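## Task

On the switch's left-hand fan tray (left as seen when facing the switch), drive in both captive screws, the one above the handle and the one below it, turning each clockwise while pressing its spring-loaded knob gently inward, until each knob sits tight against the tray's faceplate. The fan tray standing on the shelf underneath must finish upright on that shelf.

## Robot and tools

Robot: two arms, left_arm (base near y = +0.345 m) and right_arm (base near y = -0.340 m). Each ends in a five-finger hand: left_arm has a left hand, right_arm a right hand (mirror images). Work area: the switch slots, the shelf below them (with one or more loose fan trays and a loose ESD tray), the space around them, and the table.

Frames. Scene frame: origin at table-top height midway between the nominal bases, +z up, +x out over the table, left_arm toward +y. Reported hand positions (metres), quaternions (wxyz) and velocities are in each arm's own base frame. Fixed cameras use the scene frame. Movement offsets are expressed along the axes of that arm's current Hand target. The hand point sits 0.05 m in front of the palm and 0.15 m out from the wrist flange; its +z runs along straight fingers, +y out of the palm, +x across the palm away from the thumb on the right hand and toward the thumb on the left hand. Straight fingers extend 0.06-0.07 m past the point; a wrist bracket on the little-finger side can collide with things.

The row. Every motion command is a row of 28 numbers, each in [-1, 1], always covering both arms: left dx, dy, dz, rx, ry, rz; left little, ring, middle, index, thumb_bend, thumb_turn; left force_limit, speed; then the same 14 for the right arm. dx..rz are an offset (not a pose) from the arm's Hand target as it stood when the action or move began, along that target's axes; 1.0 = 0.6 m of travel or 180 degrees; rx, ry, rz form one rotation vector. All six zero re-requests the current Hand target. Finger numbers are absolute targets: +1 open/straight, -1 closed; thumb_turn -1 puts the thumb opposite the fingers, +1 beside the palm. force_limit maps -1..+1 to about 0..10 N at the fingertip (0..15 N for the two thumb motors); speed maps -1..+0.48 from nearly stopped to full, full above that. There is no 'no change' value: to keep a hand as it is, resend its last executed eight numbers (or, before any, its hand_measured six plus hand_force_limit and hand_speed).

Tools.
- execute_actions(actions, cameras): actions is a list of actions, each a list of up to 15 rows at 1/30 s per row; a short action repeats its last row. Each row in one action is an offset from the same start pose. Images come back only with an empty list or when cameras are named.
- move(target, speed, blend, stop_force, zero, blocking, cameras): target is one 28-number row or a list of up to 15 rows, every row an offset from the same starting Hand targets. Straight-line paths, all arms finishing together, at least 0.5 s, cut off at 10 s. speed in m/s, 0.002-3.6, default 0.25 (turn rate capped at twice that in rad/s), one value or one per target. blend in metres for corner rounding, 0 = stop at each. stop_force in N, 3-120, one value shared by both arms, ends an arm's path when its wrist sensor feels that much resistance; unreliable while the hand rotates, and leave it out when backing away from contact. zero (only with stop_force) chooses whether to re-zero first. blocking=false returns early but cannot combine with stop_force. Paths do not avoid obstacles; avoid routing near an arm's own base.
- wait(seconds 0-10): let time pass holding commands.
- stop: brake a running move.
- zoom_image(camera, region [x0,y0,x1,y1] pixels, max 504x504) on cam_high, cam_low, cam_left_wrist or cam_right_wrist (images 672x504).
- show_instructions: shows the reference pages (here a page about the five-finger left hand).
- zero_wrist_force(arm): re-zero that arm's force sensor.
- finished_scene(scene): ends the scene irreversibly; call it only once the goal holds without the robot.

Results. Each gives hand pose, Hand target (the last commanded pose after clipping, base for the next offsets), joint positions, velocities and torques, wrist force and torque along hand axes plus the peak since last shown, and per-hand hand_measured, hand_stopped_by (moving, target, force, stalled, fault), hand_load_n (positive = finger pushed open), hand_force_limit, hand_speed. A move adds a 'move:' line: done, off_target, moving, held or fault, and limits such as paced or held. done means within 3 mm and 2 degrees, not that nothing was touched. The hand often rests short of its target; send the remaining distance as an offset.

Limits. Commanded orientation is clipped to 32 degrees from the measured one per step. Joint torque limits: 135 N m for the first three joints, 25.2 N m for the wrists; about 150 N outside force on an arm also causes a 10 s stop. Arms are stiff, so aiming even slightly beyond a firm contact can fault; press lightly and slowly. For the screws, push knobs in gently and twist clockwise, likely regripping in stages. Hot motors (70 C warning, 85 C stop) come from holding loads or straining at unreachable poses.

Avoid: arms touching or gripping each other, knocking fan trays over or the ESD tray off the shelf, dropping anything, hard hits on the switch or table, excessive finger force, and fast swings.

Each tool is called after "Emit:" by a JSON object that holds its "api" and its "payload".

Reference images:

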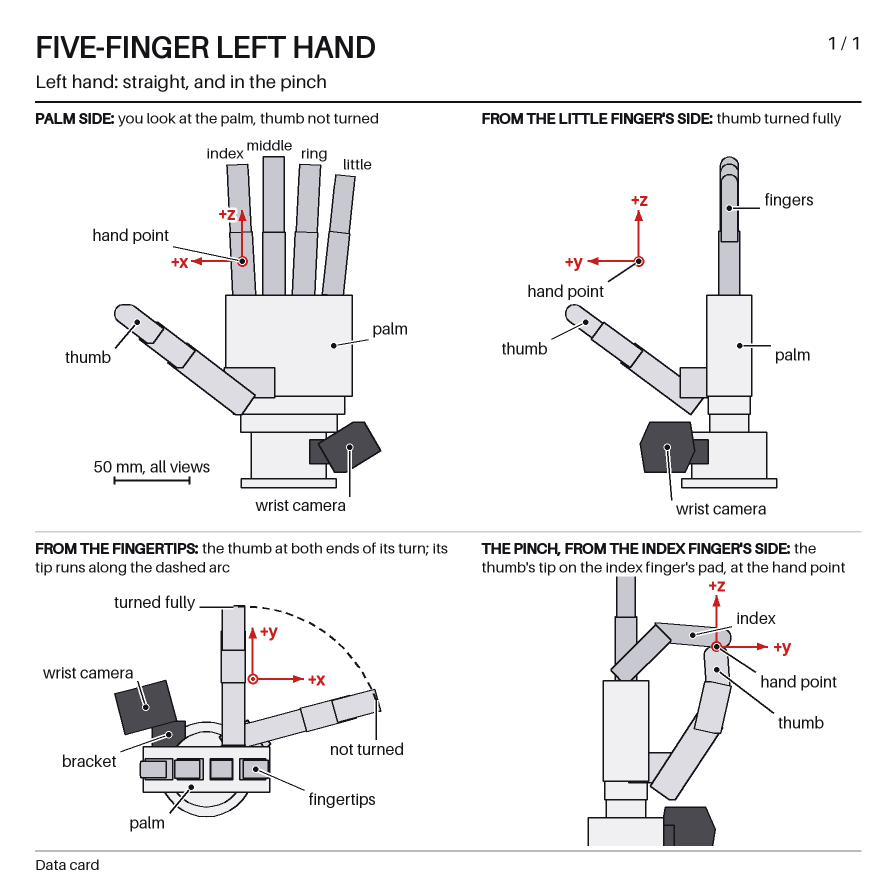

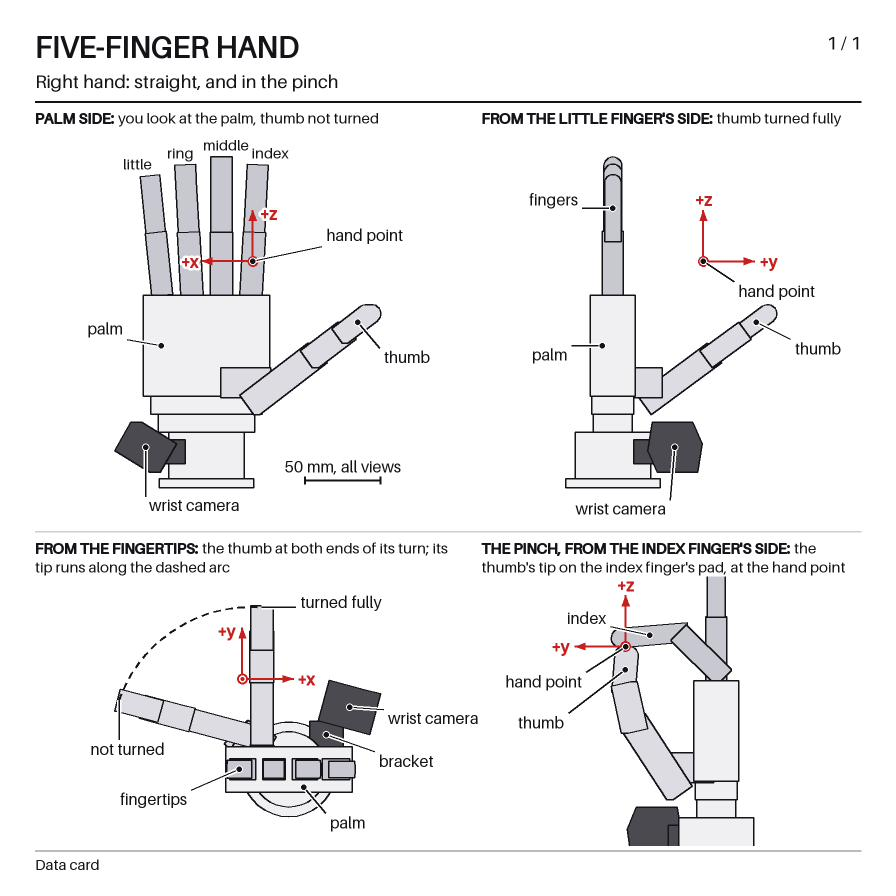

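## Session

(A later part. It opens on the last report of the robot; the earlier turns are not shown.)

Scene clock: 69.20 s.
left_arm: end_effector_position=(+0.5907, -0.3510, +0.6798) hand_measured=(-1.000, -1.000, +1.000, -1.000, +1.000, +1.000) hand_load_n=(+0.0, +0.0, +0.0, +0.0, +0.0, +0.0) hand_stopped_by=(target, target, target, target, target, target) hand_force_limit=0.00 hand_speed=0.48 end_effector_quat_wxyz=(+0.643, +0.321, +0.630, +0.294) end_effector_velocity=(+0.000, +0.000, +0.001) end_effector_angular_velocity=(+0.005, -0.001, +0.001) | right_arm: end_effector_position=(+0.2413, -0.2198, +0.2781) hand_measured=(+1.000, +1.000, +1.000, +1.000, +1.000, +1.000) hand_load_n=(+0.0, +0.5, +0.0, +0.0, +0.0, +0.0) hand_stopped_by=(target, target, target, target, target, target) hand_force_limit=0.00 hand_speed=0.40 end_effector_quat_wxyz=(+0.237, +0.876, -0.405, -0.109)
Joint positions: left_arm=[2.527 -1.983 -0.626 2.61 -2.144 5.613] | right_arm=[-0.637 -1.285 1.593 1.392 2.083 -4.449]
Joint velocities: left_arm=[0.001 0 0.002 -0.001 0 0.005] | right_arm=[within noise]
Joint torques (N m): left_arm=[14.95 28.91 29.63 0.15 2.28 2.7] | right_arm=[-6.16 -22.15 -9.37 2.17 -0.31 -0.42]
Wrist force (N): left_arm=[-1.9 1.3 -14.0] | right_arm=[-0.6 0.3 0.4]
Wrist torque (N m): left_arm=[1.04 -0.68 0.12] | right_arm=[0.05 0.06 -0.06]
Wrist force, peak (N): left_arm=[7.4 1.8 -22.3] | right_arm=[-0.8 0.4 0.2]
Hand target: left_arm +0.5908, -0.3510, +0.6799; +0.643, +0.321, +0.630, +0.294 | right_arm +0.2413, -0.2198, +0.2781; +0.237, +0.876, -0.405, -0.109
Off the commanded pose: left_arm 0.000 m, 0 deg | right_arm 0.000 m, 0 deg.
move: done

Emit:
{"api": "move", "payload": {"target": [[0,0,-0.068,0,0,0,-1,-1,1,-1,1,1,0,0.48,0,0,0,0,0,0,1,1,1,1,1,1,0,0.4],[0.04823,-0.1679,-0.068,0,0,-0.61111,-1,-1,1,-1,1,1,0,0.48,0,0,0,0,0,0,1,1,1,1,1,1,0,0.4],[-0.12604,-0.15579,-0.068,0,0,0.77778,-1,-1,1,-1,1,1,0,0.48,0,0,0,0,0,0,1,1,1,1,1,1,0,0.4],[-0.05506,0.00382,-0.068,0,0,0.16667,-1,-1,1,-1,1,1,0,0.48,0,0,0,0,0,0,1,1,1,1,1,1,0,0.4],[-0.05506,0.00382,-0.0025,0,0,0.16667,-1,-1,1,-1,1,1,0,0.48,0,0,0,0,0,0,1,1,1,1,1,1,0,0.4]], "speed": [0.2,1.4,1.4,1.4,0.2], "blend": [0.003,0.005,0.005,0.001,0]}}

Emit:
{"api": "move", "payload": {"target": [[0,0,0.0028,0,0,0,-1,-1,1,-1,1,1,0,0.48,0,0,0,0,0,0,1,1,1,1,1,1,0,0.4],[-0.02728,0.00554,0.0029,0,0,0.08333,-1,-1,1,-1,1,1,0,0.48,0,0,0,0,0,0,1,1,1,1,1,1,0,0.4],[-0.05506,0.00382,0.0029,0,0,0.16667,-1,-1,1,-1,1,1,0,0.48,0,0,0,0,0,0,1,1,1,1,1,1,0,0.4],[-0.08145,-0.00502,0.003,0,0,0.25,-1,-1,1,-1,1,1,0,0.48,0,0,0,0,0,0,1,1,1,1,1,1,0,0.4],[-0.10466,-0.02039,0.003,0,0,0.33333,-1,-1,1,-1,1,1,0,0.48,0,0,0,0,0,0,1,1,1,1,1,1,0,0.4],[-0.12309,-0.04125,0.0031,0,0,0.41667,-1,-1,1,-1,1,1,0,0.48,0,0,0,0,0,0,1,1,1,1,1,1,0,0.4],[-0.1355,-0.06617,0.0031,0,0,0.5,-1,-1,1,-1,1,1,0,0.48,0,0,0,0,0,0,1,1,1,1,1,1,0,0.4],[-0.14104,-0.09345,0.0032,0,0,0.58333,-1,-1,1,-1,1,1,0,0.48,0,0,0,0,0,0,1,1,1,1,1,1,0,0.4],[-0.13933,-0.12123,0.0032,0,0,0.66667,-1,-1,1,-1,1,1,0,0.48,0,0,0,0,0,0,1,1,1,1,1,1,0,0.4],[-0.13048,-0.14762,0.0033,0,0,0.75,-1,-1,1,-1,1,1,0,0.48,0,0,0,0,0,0,1,1,1,1,1,1,0,0.4],[-0.11511,-0.17083,0.0033,0,0,0.83333,-1,-1,1,-1,1,1,0,0.48,0,0,0,0,0,0,1,1,1,1,1,1,0,0.4],[-0.09425,-0.18926,0.0034,0,0,0.91667,-1,-1,1,-1,1,1,0,0.48,0,0,0,0,0,0,1,1,1,1,1,1,0,0.4]], "speed": [0.05,1.1,1.1,1.1,1.1,1.1,1.1,1.1,1.1,1.1,1.1,1.1], "blend": 0.0005}}

Scene clock: 73.87 s.
left_arm: end_effector_position=(+0.5882, -0.3754, +0.7022) hand_measured=(-1.000, -1.000, +1.000, -1.000, +1.000, +1.000) hand_load_n=(+0.0, +0.0, +0.0, +0.0, -0.5, +0.0) hand_stopped_by=(target, target, target, target, target, target) hand_force_limit=0.00 hand_speed=0.48 end_effector_quat_wxyz=(+0.545, +0.473, +0.525, +0.451) | right_arm: end_effector_position=(+0.2413, -0.2198, +0.2781) hand_measured=(+1.000, +1.000, +1.000, +1.000, +1.000, +1.000) hand_load_n=(+0.0, +0.0, +0.0, +0.0, +0.0, +0.0) hand_stopped_by=(target, target, target, target, target, target) hand_force_limit=0.00 hand_speed=0.40 end_effector_quat_wxyz=(+0.237, +0.876, -0.405, -0.109)
Joint positions: left_arm=[2.521 -1.976 -0.65 2.628 -2.149 -0.146] | right_arm=[-0.637 -1.285 1.593 1.392 2.083 -4.449]
Joint torques (N m): left_arm=[9.35 31.71 29.59 1.22 0.63 -0.38] | right_arm=[-7.7 -23.62 -10.15 2.14 -0.22 -0.18]
Wrist force (N): left_arm=[0.8 1.0 -0.7] | right_arm=[-0.3 0.2 0.2]
Wrist torque (N m): left_arm=[0.27 -0.24 0.34] | right_arm=[0.05 0.02 -0.04]
Wrist force, peak (N): left_arm=[6.3 -5.5 -27.8] | right_arm=[-0.6 0.2 0.2]
Hand target: left_arm +0.5882, -0.3754, +0.7022; +0.545, +0.473, +0.525, +0.451 | right_arm +0.2413, -0.2198, +0.2781; +0.237, +0.876, -0.405, -0.109
Off the commanded pose: left_arm 0.000 m, 0 deg | right_arm 0.000 m, 0 deg.
move: done

Scene clock: 77.67 s.
left_arm: end_effector_position=(+0.5874, -0.4480, +0.5982) hand_measured=(-1.000, -1.000, +1.000, -1.000, +1.000, +1.000) hand_load_n=(+0.0, +0.0, +0.5, +0.0, +0.0, -0.5) hand_stopped_by=(target, target, target, target, target, target) hand_force_limit=0.00 hand_speed=0.48 end_effector_quat_wxyz=(-0.376, +0.582, -0.400, +0.600) | right_arm: end_effector_position=(+0.2413, -0.2198, +0.2781) hand_measured=(+1.000, +1.000, +1.000, +1.000, +1.000, +1.000) hand_load_n=(+0.0, +0.0, +0.5, +0.0, +0.0, +0.0) hand_stopped_by=(target, target, target, target, target, target) hand_force_limit=0.00 hand_speed=0.40 end_effector_quat_wxyz=(+0.237, +0.876, -0.405, -0.109)
Joint positions: left_arm=[2.556 -1.924 -0.743 2.669 -2.115 2.733] | right_arm=[-0.637 -1.285 1.593 1.392 2.083 -4.449]
Joint torques (N m): left_arm=[0.45 23.84 5.4 3.37 -0.65 2.89] | right_arm=[-6.49 -22.62 -9.97 2.06 -0.23 -0.16]
Wrist force (N): left_arm=[-5.3 -3.7 -42.4] | right_arm=[-0.2 0.3 0.1]
Wrist torque (N m): left_arm=[2.69 -1.48 -0.45] | right_arm=[0.06 0.02 -0.03]
Wrist force, peak (N): left_arm=[-5.3 -1.8 -42.8] | right_arm=[-0.5 0.5 0.1]
Hand target: left_arm +0.5874, -0.4480, +0.5982; -0.376, +0.582, -0.400, +0.600 | right_arm +0.2413, -0.2198, +0.2781; +0.237, +0.876, -0.405, -0.109
Off the commanded pose: left_arm 0.000 m, 0 deg | right_arm 0.000 m, 0 deg.
move: done

Emit:
{"api": "move", "payload": {"target": [[0,0,-0.008,0,0,0,-1,-1,1,-1,1,1,0,0.48,0,0,0,0,0,0,1,1,1,1,1,1,0,0.4],[0.00417,0,-0.006,0,0,0,-1,-1,1,-1,1,1,0,0.48,0,0,0,0,0,0,1,1,1,1,1,1,0,0.4],[0.00417,0,-0.0008,0,0,0,-1,-1,1,-1,1,1,0,0.48,0,0,0,0,0,0,1,1,1,1,1,1,0,0.4],[-0.02325,0.00662,-0.0008,0,0,0.08333,-1,-1,1,-1,1,1,0,0.48,0,0,0,0,0,0,1,1,1,1,1,1,0,0.4],[-0.05145,0.00591,-0.0008,0,0,0.16667,-1,-1,1,-1,1,1,0,0.48,0,0,0,0,0,0,1,1,1,1,1,1,0,0.4],[-0.0785,-0.00207,-0.0008,0,0,0.25,-1,-1,1,-1,1,1,0,0.48,0,0,0,0,0,0,1,1,1,1,1,1,0,0.4],[-0.10257,-0.01679,-0.0008,0,0,0.33333,-1,-1,1,-1,1,1,0,0.48,0,0,0,0,0,0,1,1,1,1,1,1,0,0.4],[-0.12201,-0.03723,-0.0008,0,0,0.41667,-1,-1,1,-1,1,1,0,0.48,0,0,0,0,0,0,1,1,1,1,1,1,0,0.4],[-0.1355,-0.062,-0.0008,0,0,0.5,-1,-1,1,-1,1,1,0,0.48,0,0,0,0,0,0,1,1,1,1,1,1,0,0.4],[-0.14211,-0.08942,-0.0008,0,0,0.58333,-1,-1,1,-1,1,1,0,0.48,0,0,0,0,0,0,1,1,1,1,1,1,0,0.4],[-0.14141,-0.11762,-0.0008,0,0,0.66667,-1,-1,1,-1,1,1,0,0.48,0,0,0,0,0,0,1,1,1,1,1,1,0,0.4],[-0.13342,-0.14467,-0.0008,0,0,0.75,-1,-1,1,-1,1,1,0,0.48,0,0,0,0,0,0,1,1,1,1,1,1,0,0.4],[-0.11871,-0.16874,-0.0008,0,0,0.83333,-1,-1,1,-1,1,1,0,0.48,0,0,0,0,0,0,1,1,1,1,1,1,0,0.4]], "speed": [0.1,0.05,0.03,0.9,0.9,0.9,0.9,0.9,0.9,0.9,0.9,0.9,0.9], "blend": [0,0.0003,0.0003,0.0005,0.0005,0.0005,0.0005,0.0005,0.0005,0.0005,0.0005,0.0005,0.0005], "cameras": ["cam_high"]}}

Emit:
{"api": "zoom_image", "payload": {"camera": "cam_high", "region": [300, 255, 370, 325]}}

Scene clock: 82.13 s.
left_arm: end_effector_position=(+0.5912, -0.3424, +0.6627) hand_measured=(-1.000, -1.000, +1.000, -1.000, +1.000, +1.000) hand_load_n=(+0.0, +0.0, +1.0, -0.5, +0.0, +0.0) hand_stopped_by=(target, target, target, target, target, target) hand_force_limit=0.00 hand_speed=0.48 end_effector_quat_wxyz=(+0.676, +0.236, +0.666, +0.208) end_effector_velocity=(+0.000, +0.000, +0.000) end_effector_angular_velocity=(+0.006, +0.000, +0.000) | right_arm: end_effector_position=(+0.2413, -0.2198, +0.2781) hand_measured=(+1.000, +1.000, +1.000, +1.000, +1.000, +1.000) hand_load_n=(+0.0, +0.0, +0.0, +0.0, +0.0, +0.0) hand_stopped_by=(target, target, target, target, target, target) hand_force_limit=0.00 hand_speed=0.40 end_effector_quat_wxyz=(+0.237, +0.876, -0.405, -0.109)
Joint positions: left_arm=[2.532 -1.973 -0.641 2.616 -2.138 5.351] | right_arm=[-0.637 -1.285 1.593 1.392 2.083 -4.449]
Joint velocities: left_arm=[0 0 0 -0.001 0.001 0.005] | right_arm=[within noise]
Joint torques (N m): left_arm=[18.55 31.48 31.45 0.37 0.32 2.7] | right_arm=[-6.68 -23.5 -11.03 2.16 0.02 0.13]
Wrist force (N): left_arm=[-3.6 -6.3 -13.6] | right_arm=[-0.3 0.2 0.1]
Wrist torque (N m): left_arm=[1.27 -0.75 0.10] | right_arm=[0.05 0.03 -0.04]
Wrist force, peak (N): left_arm=[-5.5 -3.4 -42.5] | right_arm=[-0.5 0.2 0.5]
Hand target: left_arm +0.5912, -0.3424, +0.6628; +0.676, +0.236, +0.666, +0.208 | right_arm +0.2413, -0.2198, +0.2781; +0.237, +0.876, -0.405, -0.109
Off the commanded pose: left_arm 0.000 m, 0 deg | right_arm 0.000 m, 0 deg.
move: done
Images, in order (width x height): cam_high 672x504.

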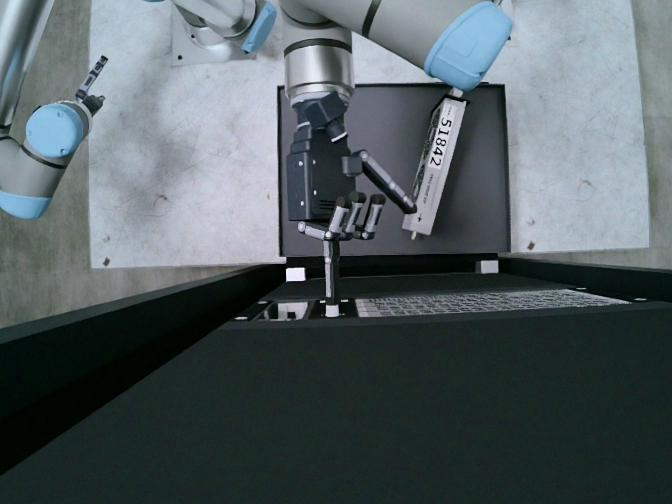

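Scaled by 7.200 from the camera's 672x504 image, which has a finer 960x720 frame.

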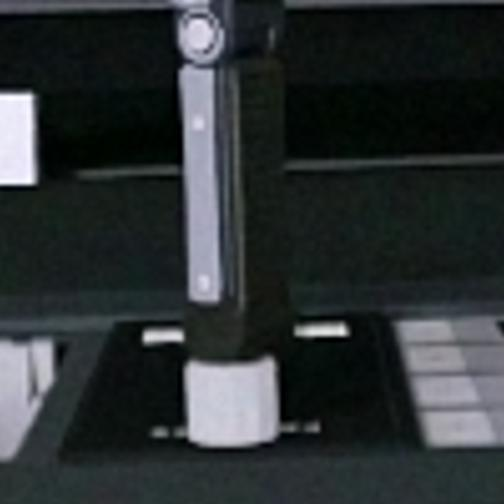

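Emit:
{"api": "move", "payload": {"target": [[0,0,-0.068,0,0,0,-1,-1,1,-1,1,1,0,0.48,0,0,0,0,0,0,1,1,1,1,1,1,0,0.4],[0.04264,-0.1718,-0.068,0,0,-0.61111,-1,-1,1,-1,1,1,0,0.48,0,0,0,0,0,0,1,1,1,1,1,1,0,0.4],[-0.1334,-0.15311,-0.068,0,0,0.77778,-1,-1,1,-1,1,1,0,0.48,0,0,0,0,0,0,1,1,1,1,1,1,0,0.4],[-0.05562,0.00591,-0.068,0,0,0.16667,-1,-1,1,-1,1,1,0,0.48,0,0,0,0,0,0,1,1,1,1,1,1,0,0.4],[-0.05562,0.00591,-0.0025,0,0,0.16667,-1,-1,1,-1,1,1,0,0.48,0,0,0,0,0,0,1,1,1,1,1,1,0,0.4]], "speed": [0.2,1.4,1.4,1.4,0.2], "blend": [0.003,0.005,0.005,0.001,0], "cameras": ["cam_high"]}}

Emit:
{"api": "move", "payload": {"target": [[0,0,0.003,0,0,0,-1,-1,1,-1,1,1,0,0.48,0,0,0,0,0,0,1,1,1,1,1,1,0,0.4],[-0.02742,0.00662,0.003,0,0,0.08333,-1,-1,1,-1,1,1,0,0.48,0,0,0,0,0,0,1,1,1,1,1,1,0,0.4],[-0.05562,0.00591,0.003,0,0,0.16667,-1,-1,1,-1,1,1,0,0.48,0,0,0,0,0,0,1,1,1,1,1,1,0,0.4],[-0.08267,-0.00207,0.003,0,0,0.25,-1,-1,1,-1,1,1,0,0.48,0,0,0,0,0,0,1,1,1,1,1,1,0,0.4],[-0.10674,-0.01679,0.003,0,0,0.33333,-1,-1,1,-1,1,1,0,0.48,0,0,0,0,0,0,1,1,1,1,1,1,0,0.4],[-0.12618,-0.03723,0.003,0,0,0.41667,-1,-1,1,-1,1,1,0,0.48,0,0,0,0,0,0,1,1,1,1,1,1,0,0.4],[-0.13967,-0.062,0.003,0,0,0.5,-1,-1,1,-1,1,1,0,0.48,0,0,0,0,0,0,1,1,1,1,1,1,0,0.4],[-0.14628,-0.08942,0.003,0,0,0.58333,-1,-1,1,-1,1,1,0,0.48,0,0,0,0,0,0,1,1,1,1,1,1,0,0.4],[-0.14558,-0.11762,0.003,0,0,0.66667,-1,-1,1,-1,1,1,0,0.48,0,0,0,0,0,0,1,1,1,1,1,1,0,0.4],[-0.13759,-0.14467,0.003,0,0,0.75,-1,-1,1,-1,1,1,0,0.48,0,0,0,0,0,0,1,1,1,1,1,1,0,0.4],[-0.12288,-0.16874,0.003,0,0,0.83333,-1,-1,1,-1,1,1,0,0.48,0,0,0,0,0,0,1,1,1,1,1,1,0,0.4]], "speed": [0.05,1.0,1.0,1.0,1.0,1.0,1.0,1.0,1.0,1.0,1.0], "blend": 0.0005}}

Emit:
{"api": "zoom_image", "payload": {"camera": "cam_high", "region": [300, 255, 370, 325]}}

Scene clock: 86.93 s.
left_arm: end_effector_position=(+0.5889, -0.3594, +0.6916) hand_measured=(-1.000, -1.000, +1.000, -1.000, +1.000, +1.000) hand_load_n=(+0.0, +0.0, +0.0, +0.0, +0.0, +0.0) hand_stopped_by=(target, target, target, target, target, target) hand_force_limit=0.00 hand_speed=0.48 end_effector_quat_wxyz=(+0.600, +0.400, +0.582, +0.376) | right_arm: end_effector_position=(+0.2413, -0.2198, +0.2781) hand_measured=(+1.000, +1.000, +1.000, +1.000, +1.000, +1.000) hand_load_n=(+0.0, +0.0, +0.0, +0.0, +0.0, +0.0) hand_stopped_by=(target, target, target, target, target, target) hand_force_limit=0.00 hand_speed=0.40 end_effector_quat_wxyz=(+0.237, +0.876, -0.405, -0.109)
Joint positions: left_arm=[2.527 -1.971 -0.653 2.626 -2.144 -0.408] | right_arm=[-0.637 -1.285 1.593 1.392 2.083 -4.449]
Joint torques (N m): left_arm=[8.75 32.02 29.33 1.13 0.63 0.01] | right_arm=[-6.47 -22.73 -10.38 2 0.26 0.27]
Wrist force (N): left_arm=[0.6 1.1 -0.7] | right_arm=[-0.2 0.1 0.1]
Wrist torque (N m): left_arm=[0.28 -0.17 0.31] | right_arm=[0.04 0.02 -0.04]
Wrist force, peak (N): left_arm=[7.7 -3.5 -27.4] | right_arm=[-0.6 0.3 0.4]
Hand target: left_arm +0.5890, -0.3594, +0.6917; +0.600, +0.400, +0.582, +0.376 | right_arm +0.2413, -0.2198, +0.2781; +0.237, +0.876, -0.405, -0.109
Off the commanded pose: left_arm 0.000 m, 0 deg | right_arm 0.000 m, 0 deg.
move: done
Images, in order (width x height): cam_high 672x504.

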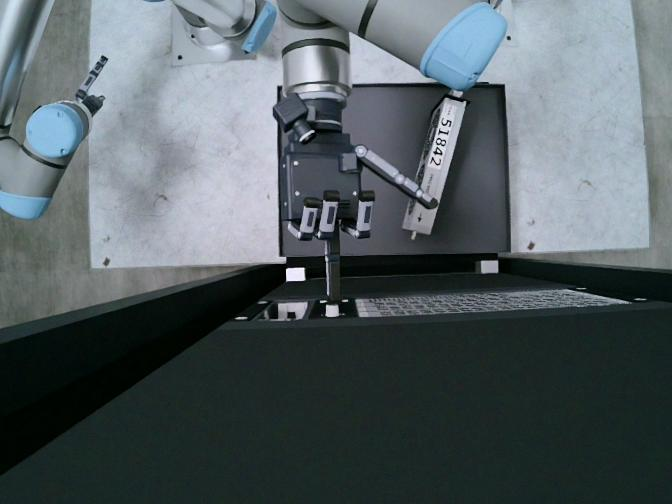

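Scene clock: 90.47 s.
left_arm: end_effector_position=(+0.5864, -0.4672, +0.6281) hand_measured=(-1.000, -1.000, +1.000, -1.000, +1.000, +1.000) hand_load_n=(+0.0, +0.0, +1.5, +0.0, +0.0, +0.0) hand_stopped_by=(target, target, target, target, target, target) hand_force_limit=0.00 hand_speed=0.48 end_effector_quat_wxyz=(-0.208, +0.666, -0.236, +0.676) end_effector_velocity=(+0.000, +0.000, -0.001) end_effector_angular_velocity=(+0.006, +0.001, +0.000) | right_arm: end_effector_position=(+0.2413, -0.2198, +0.2781) hand_measured=(+1.000, +1.000, +1.000, +1.000, +1.000, +1.000) hand_load_n=(+0.0, +0.0, +0.0, +0.0, +0.0, +0.0) hand_stopped_by=(target, target, target, target, target, target) hand_force_limit=0.00 hand_speed=0.40 end_effector_quat_wxyz=(+0.237, +0.876, -0.405, -0.109)
Joint positions: left_arm=[2.547 -1.931 -0.738 2.671 -2.123 2.21] | right_arm=[-0.637 -1.285 1.593 1.392 2.083 -4.449]
Joint velocities: left_arm=[-0.001 0 -0.001 0 0 0.005] | right_arm=[within noise]
Joint torques (N m): left_arm=[-5.9 22 7.44 4.82 2.05 3.03] | right_arm=[-5.55 -23.32 -10.14 2.13 0.15 0.41]
Wrist force (N): left_arm=[-10.0 -12.0 -34.0] | right_arm=[-0.5 0.3 0.1]
Wrist torque (N m): left_arm=[2.45 -1.61 -0.48] | right_arm=[0.06 0.06 -0.05]
Wrist force, peak (N): left_arm=[-7.6 -13.2 -36.3] | right_arm=[-0.6 0.5 0.0]
Hand target: left_arm +0.5864, -0.4673, +0.6281; -0.208, +0.666, -0.236, +0.676 | right_arm +0.2413, -0.2198, +0.2781; +0.237, +0.876, -0.405, -0.109
Off the commanded pose: left_arm 0.000 m, 0 deg | right_arm 0.000 m, 0 deg.
move: done

Scaled by 7.200 from the camera's 672x504 image, which has a finer 960x720 frame.
This view is cut from an older image: the scene may have changed since it was taken.

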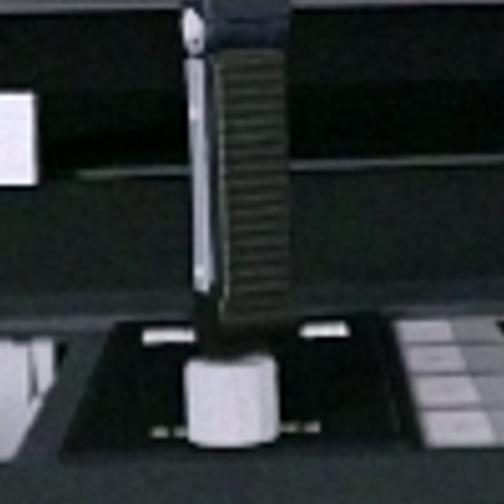

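Emit:
{"api": "move", "payload": {"target": [[0,0,-0.07,0,0,0,-1,-1,1,-1,1,1,0,0.48,0,0,0,0,0,0,1,1,1,1,1,1,0,0.4],[0.01588,-0.1245,-0.075,0,0,-0.55556,-1,-1,1,-1,1,1,0,0.48,0,0,0,0,0,0,1,1,1,1,1,1,0,0.4],[-0.18305,-0.12777,-0.075,0,0,0.88889,-1,-1,1,-1,1,1,0,0.48,0,0,0,0,0,0,1,1,1,1,1,1,0,0.4],[-0.22453,0.06355,-0.075,0,0,0.33333,-1,-1,1,-1,1,1,0,0.48,0,0,0,0,0,0,1,1,1,1,1,1,0,0.4],[-0.10177,0.06605,-0.075,0,0,-0.22222,-1,-1,1,-1,1,1,0,0.48,0,0,0,0,0,0,1,1,1,1,1,1,0,0.4],[-0.14328,-0.02049,-0.075,0,0,-0.58333,-1,-1,1,-1,1,1,0,0.48,0,0,0,0,0,0,1,1,1,1,1,1,0,0.4],[-0.14328,-0.02049,-0.014,0,0,-0.58333,-1,-1,1,-1,1,1,0,0.48,0,0,0,0,0,0,1,1,1,1,1,1,0,0.4]], "speed": [0.2,1.2,1.2,1.2,1.2,1.2,0.2], "blend": [0.003,0.005,0.005,0.005,0.005,0.001,0], "cameras": ["cam_high","cam_low"]}}

Emit:
{"api": "zoom_image", "payload": {"camera": "cam_high", "region": [300, 255, 370, 325]}}

Emit:
{"api": "zoom_image", "payload": {"camera": "cam_low", "region": [310, 110, 370, 170]}}

Scene clock: 97.40 s.
left_arm: end_effector_position=(+0.5805, -0.4059, +0.5663) hand_measured=(-1.000, -1.000, +1.000, -1.000, +1.000, +1.000) hand_load_n=(+0.0, +0.0, +0.0, +0.0, +0.0, +0.0) hand_stopped_by=(target, target, target, target, target, target) hand_force_limit=0.00 hand_speed=0.48 end_effector_quat_wxyz=(+0.410, +0.593, +0.385, +0.577) | right_arm: end_effector_position=(+0.2413, -0.2198, +0.2781) hand_measured=(+1.000, +1.000, +1.000, +1.000, +1.000, +1.000) hand_load_n=(+0.0, +0.0, +0.0, +0.0, +0.0, +0.0) hand_stopped_by=(target, target, target, target, target, target) hand_force_limit=0.00 hand_speed=0.40 end_effector_quat_wxyz=(+0.237, +0.876, -0.405, -0.109)
Joint positions: left_arm=[2.518 -1.836 -1.24 3.078 -2.153 -5.906] | right_arm=[-0.637 -1.285 1.593 1.392 2.083 -4.449]
Joint torques (N m): left_arm=[8.43 28.66 31.02 2.41 0.46 -2.36] | right_arm=[-5.94 -22.73 -10.54 2 0.19 0.85]
Wrist force (N): left_arm=[0.0 1.3 -1.0] | right_arm=[-0.4 0.3 0.4]
Wrist torque (N m): left_arm=[0.34 -0.21 0.25] | right_arm=[0.04 0.05 -0.05]
Wrist force, peak (N): left_arm=[-9.6 -12.5 -33.8] | right_arm=[-0.6 0.3 0.3]
Hand target: left_arm +0.5806, -0.4059, +0.5663; +0.410, +0.593, +0.385, +0.577 | right_arm +0.2413, -0.2198, +0.2781; +0.237, +0.876, -0.405, -0.109
Off the commanded pose: left_arm 0.000 m, 0 deg | right_arm 0.000 m, 0 deg.
move: done
Images, in order (width x height): cam_high 672x504, cam_low 672x504.

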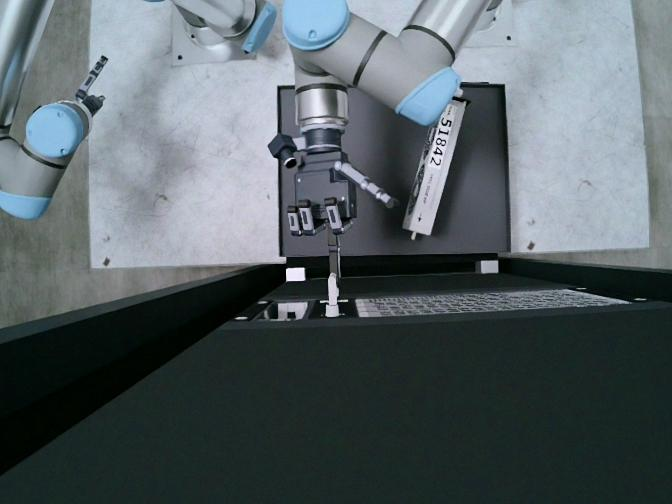

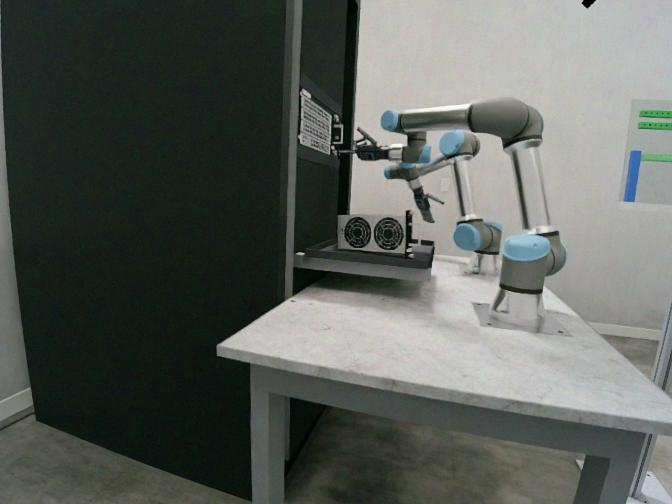

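Scaled by 7.200 from the camera's 672x504 image, which has a finer 960x720 frame.

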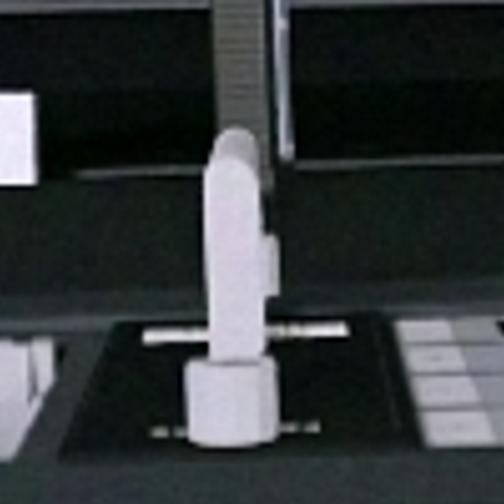

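Scaled by 8.400 from the camera's 672x504 image, which has a finer 960x720 frame.

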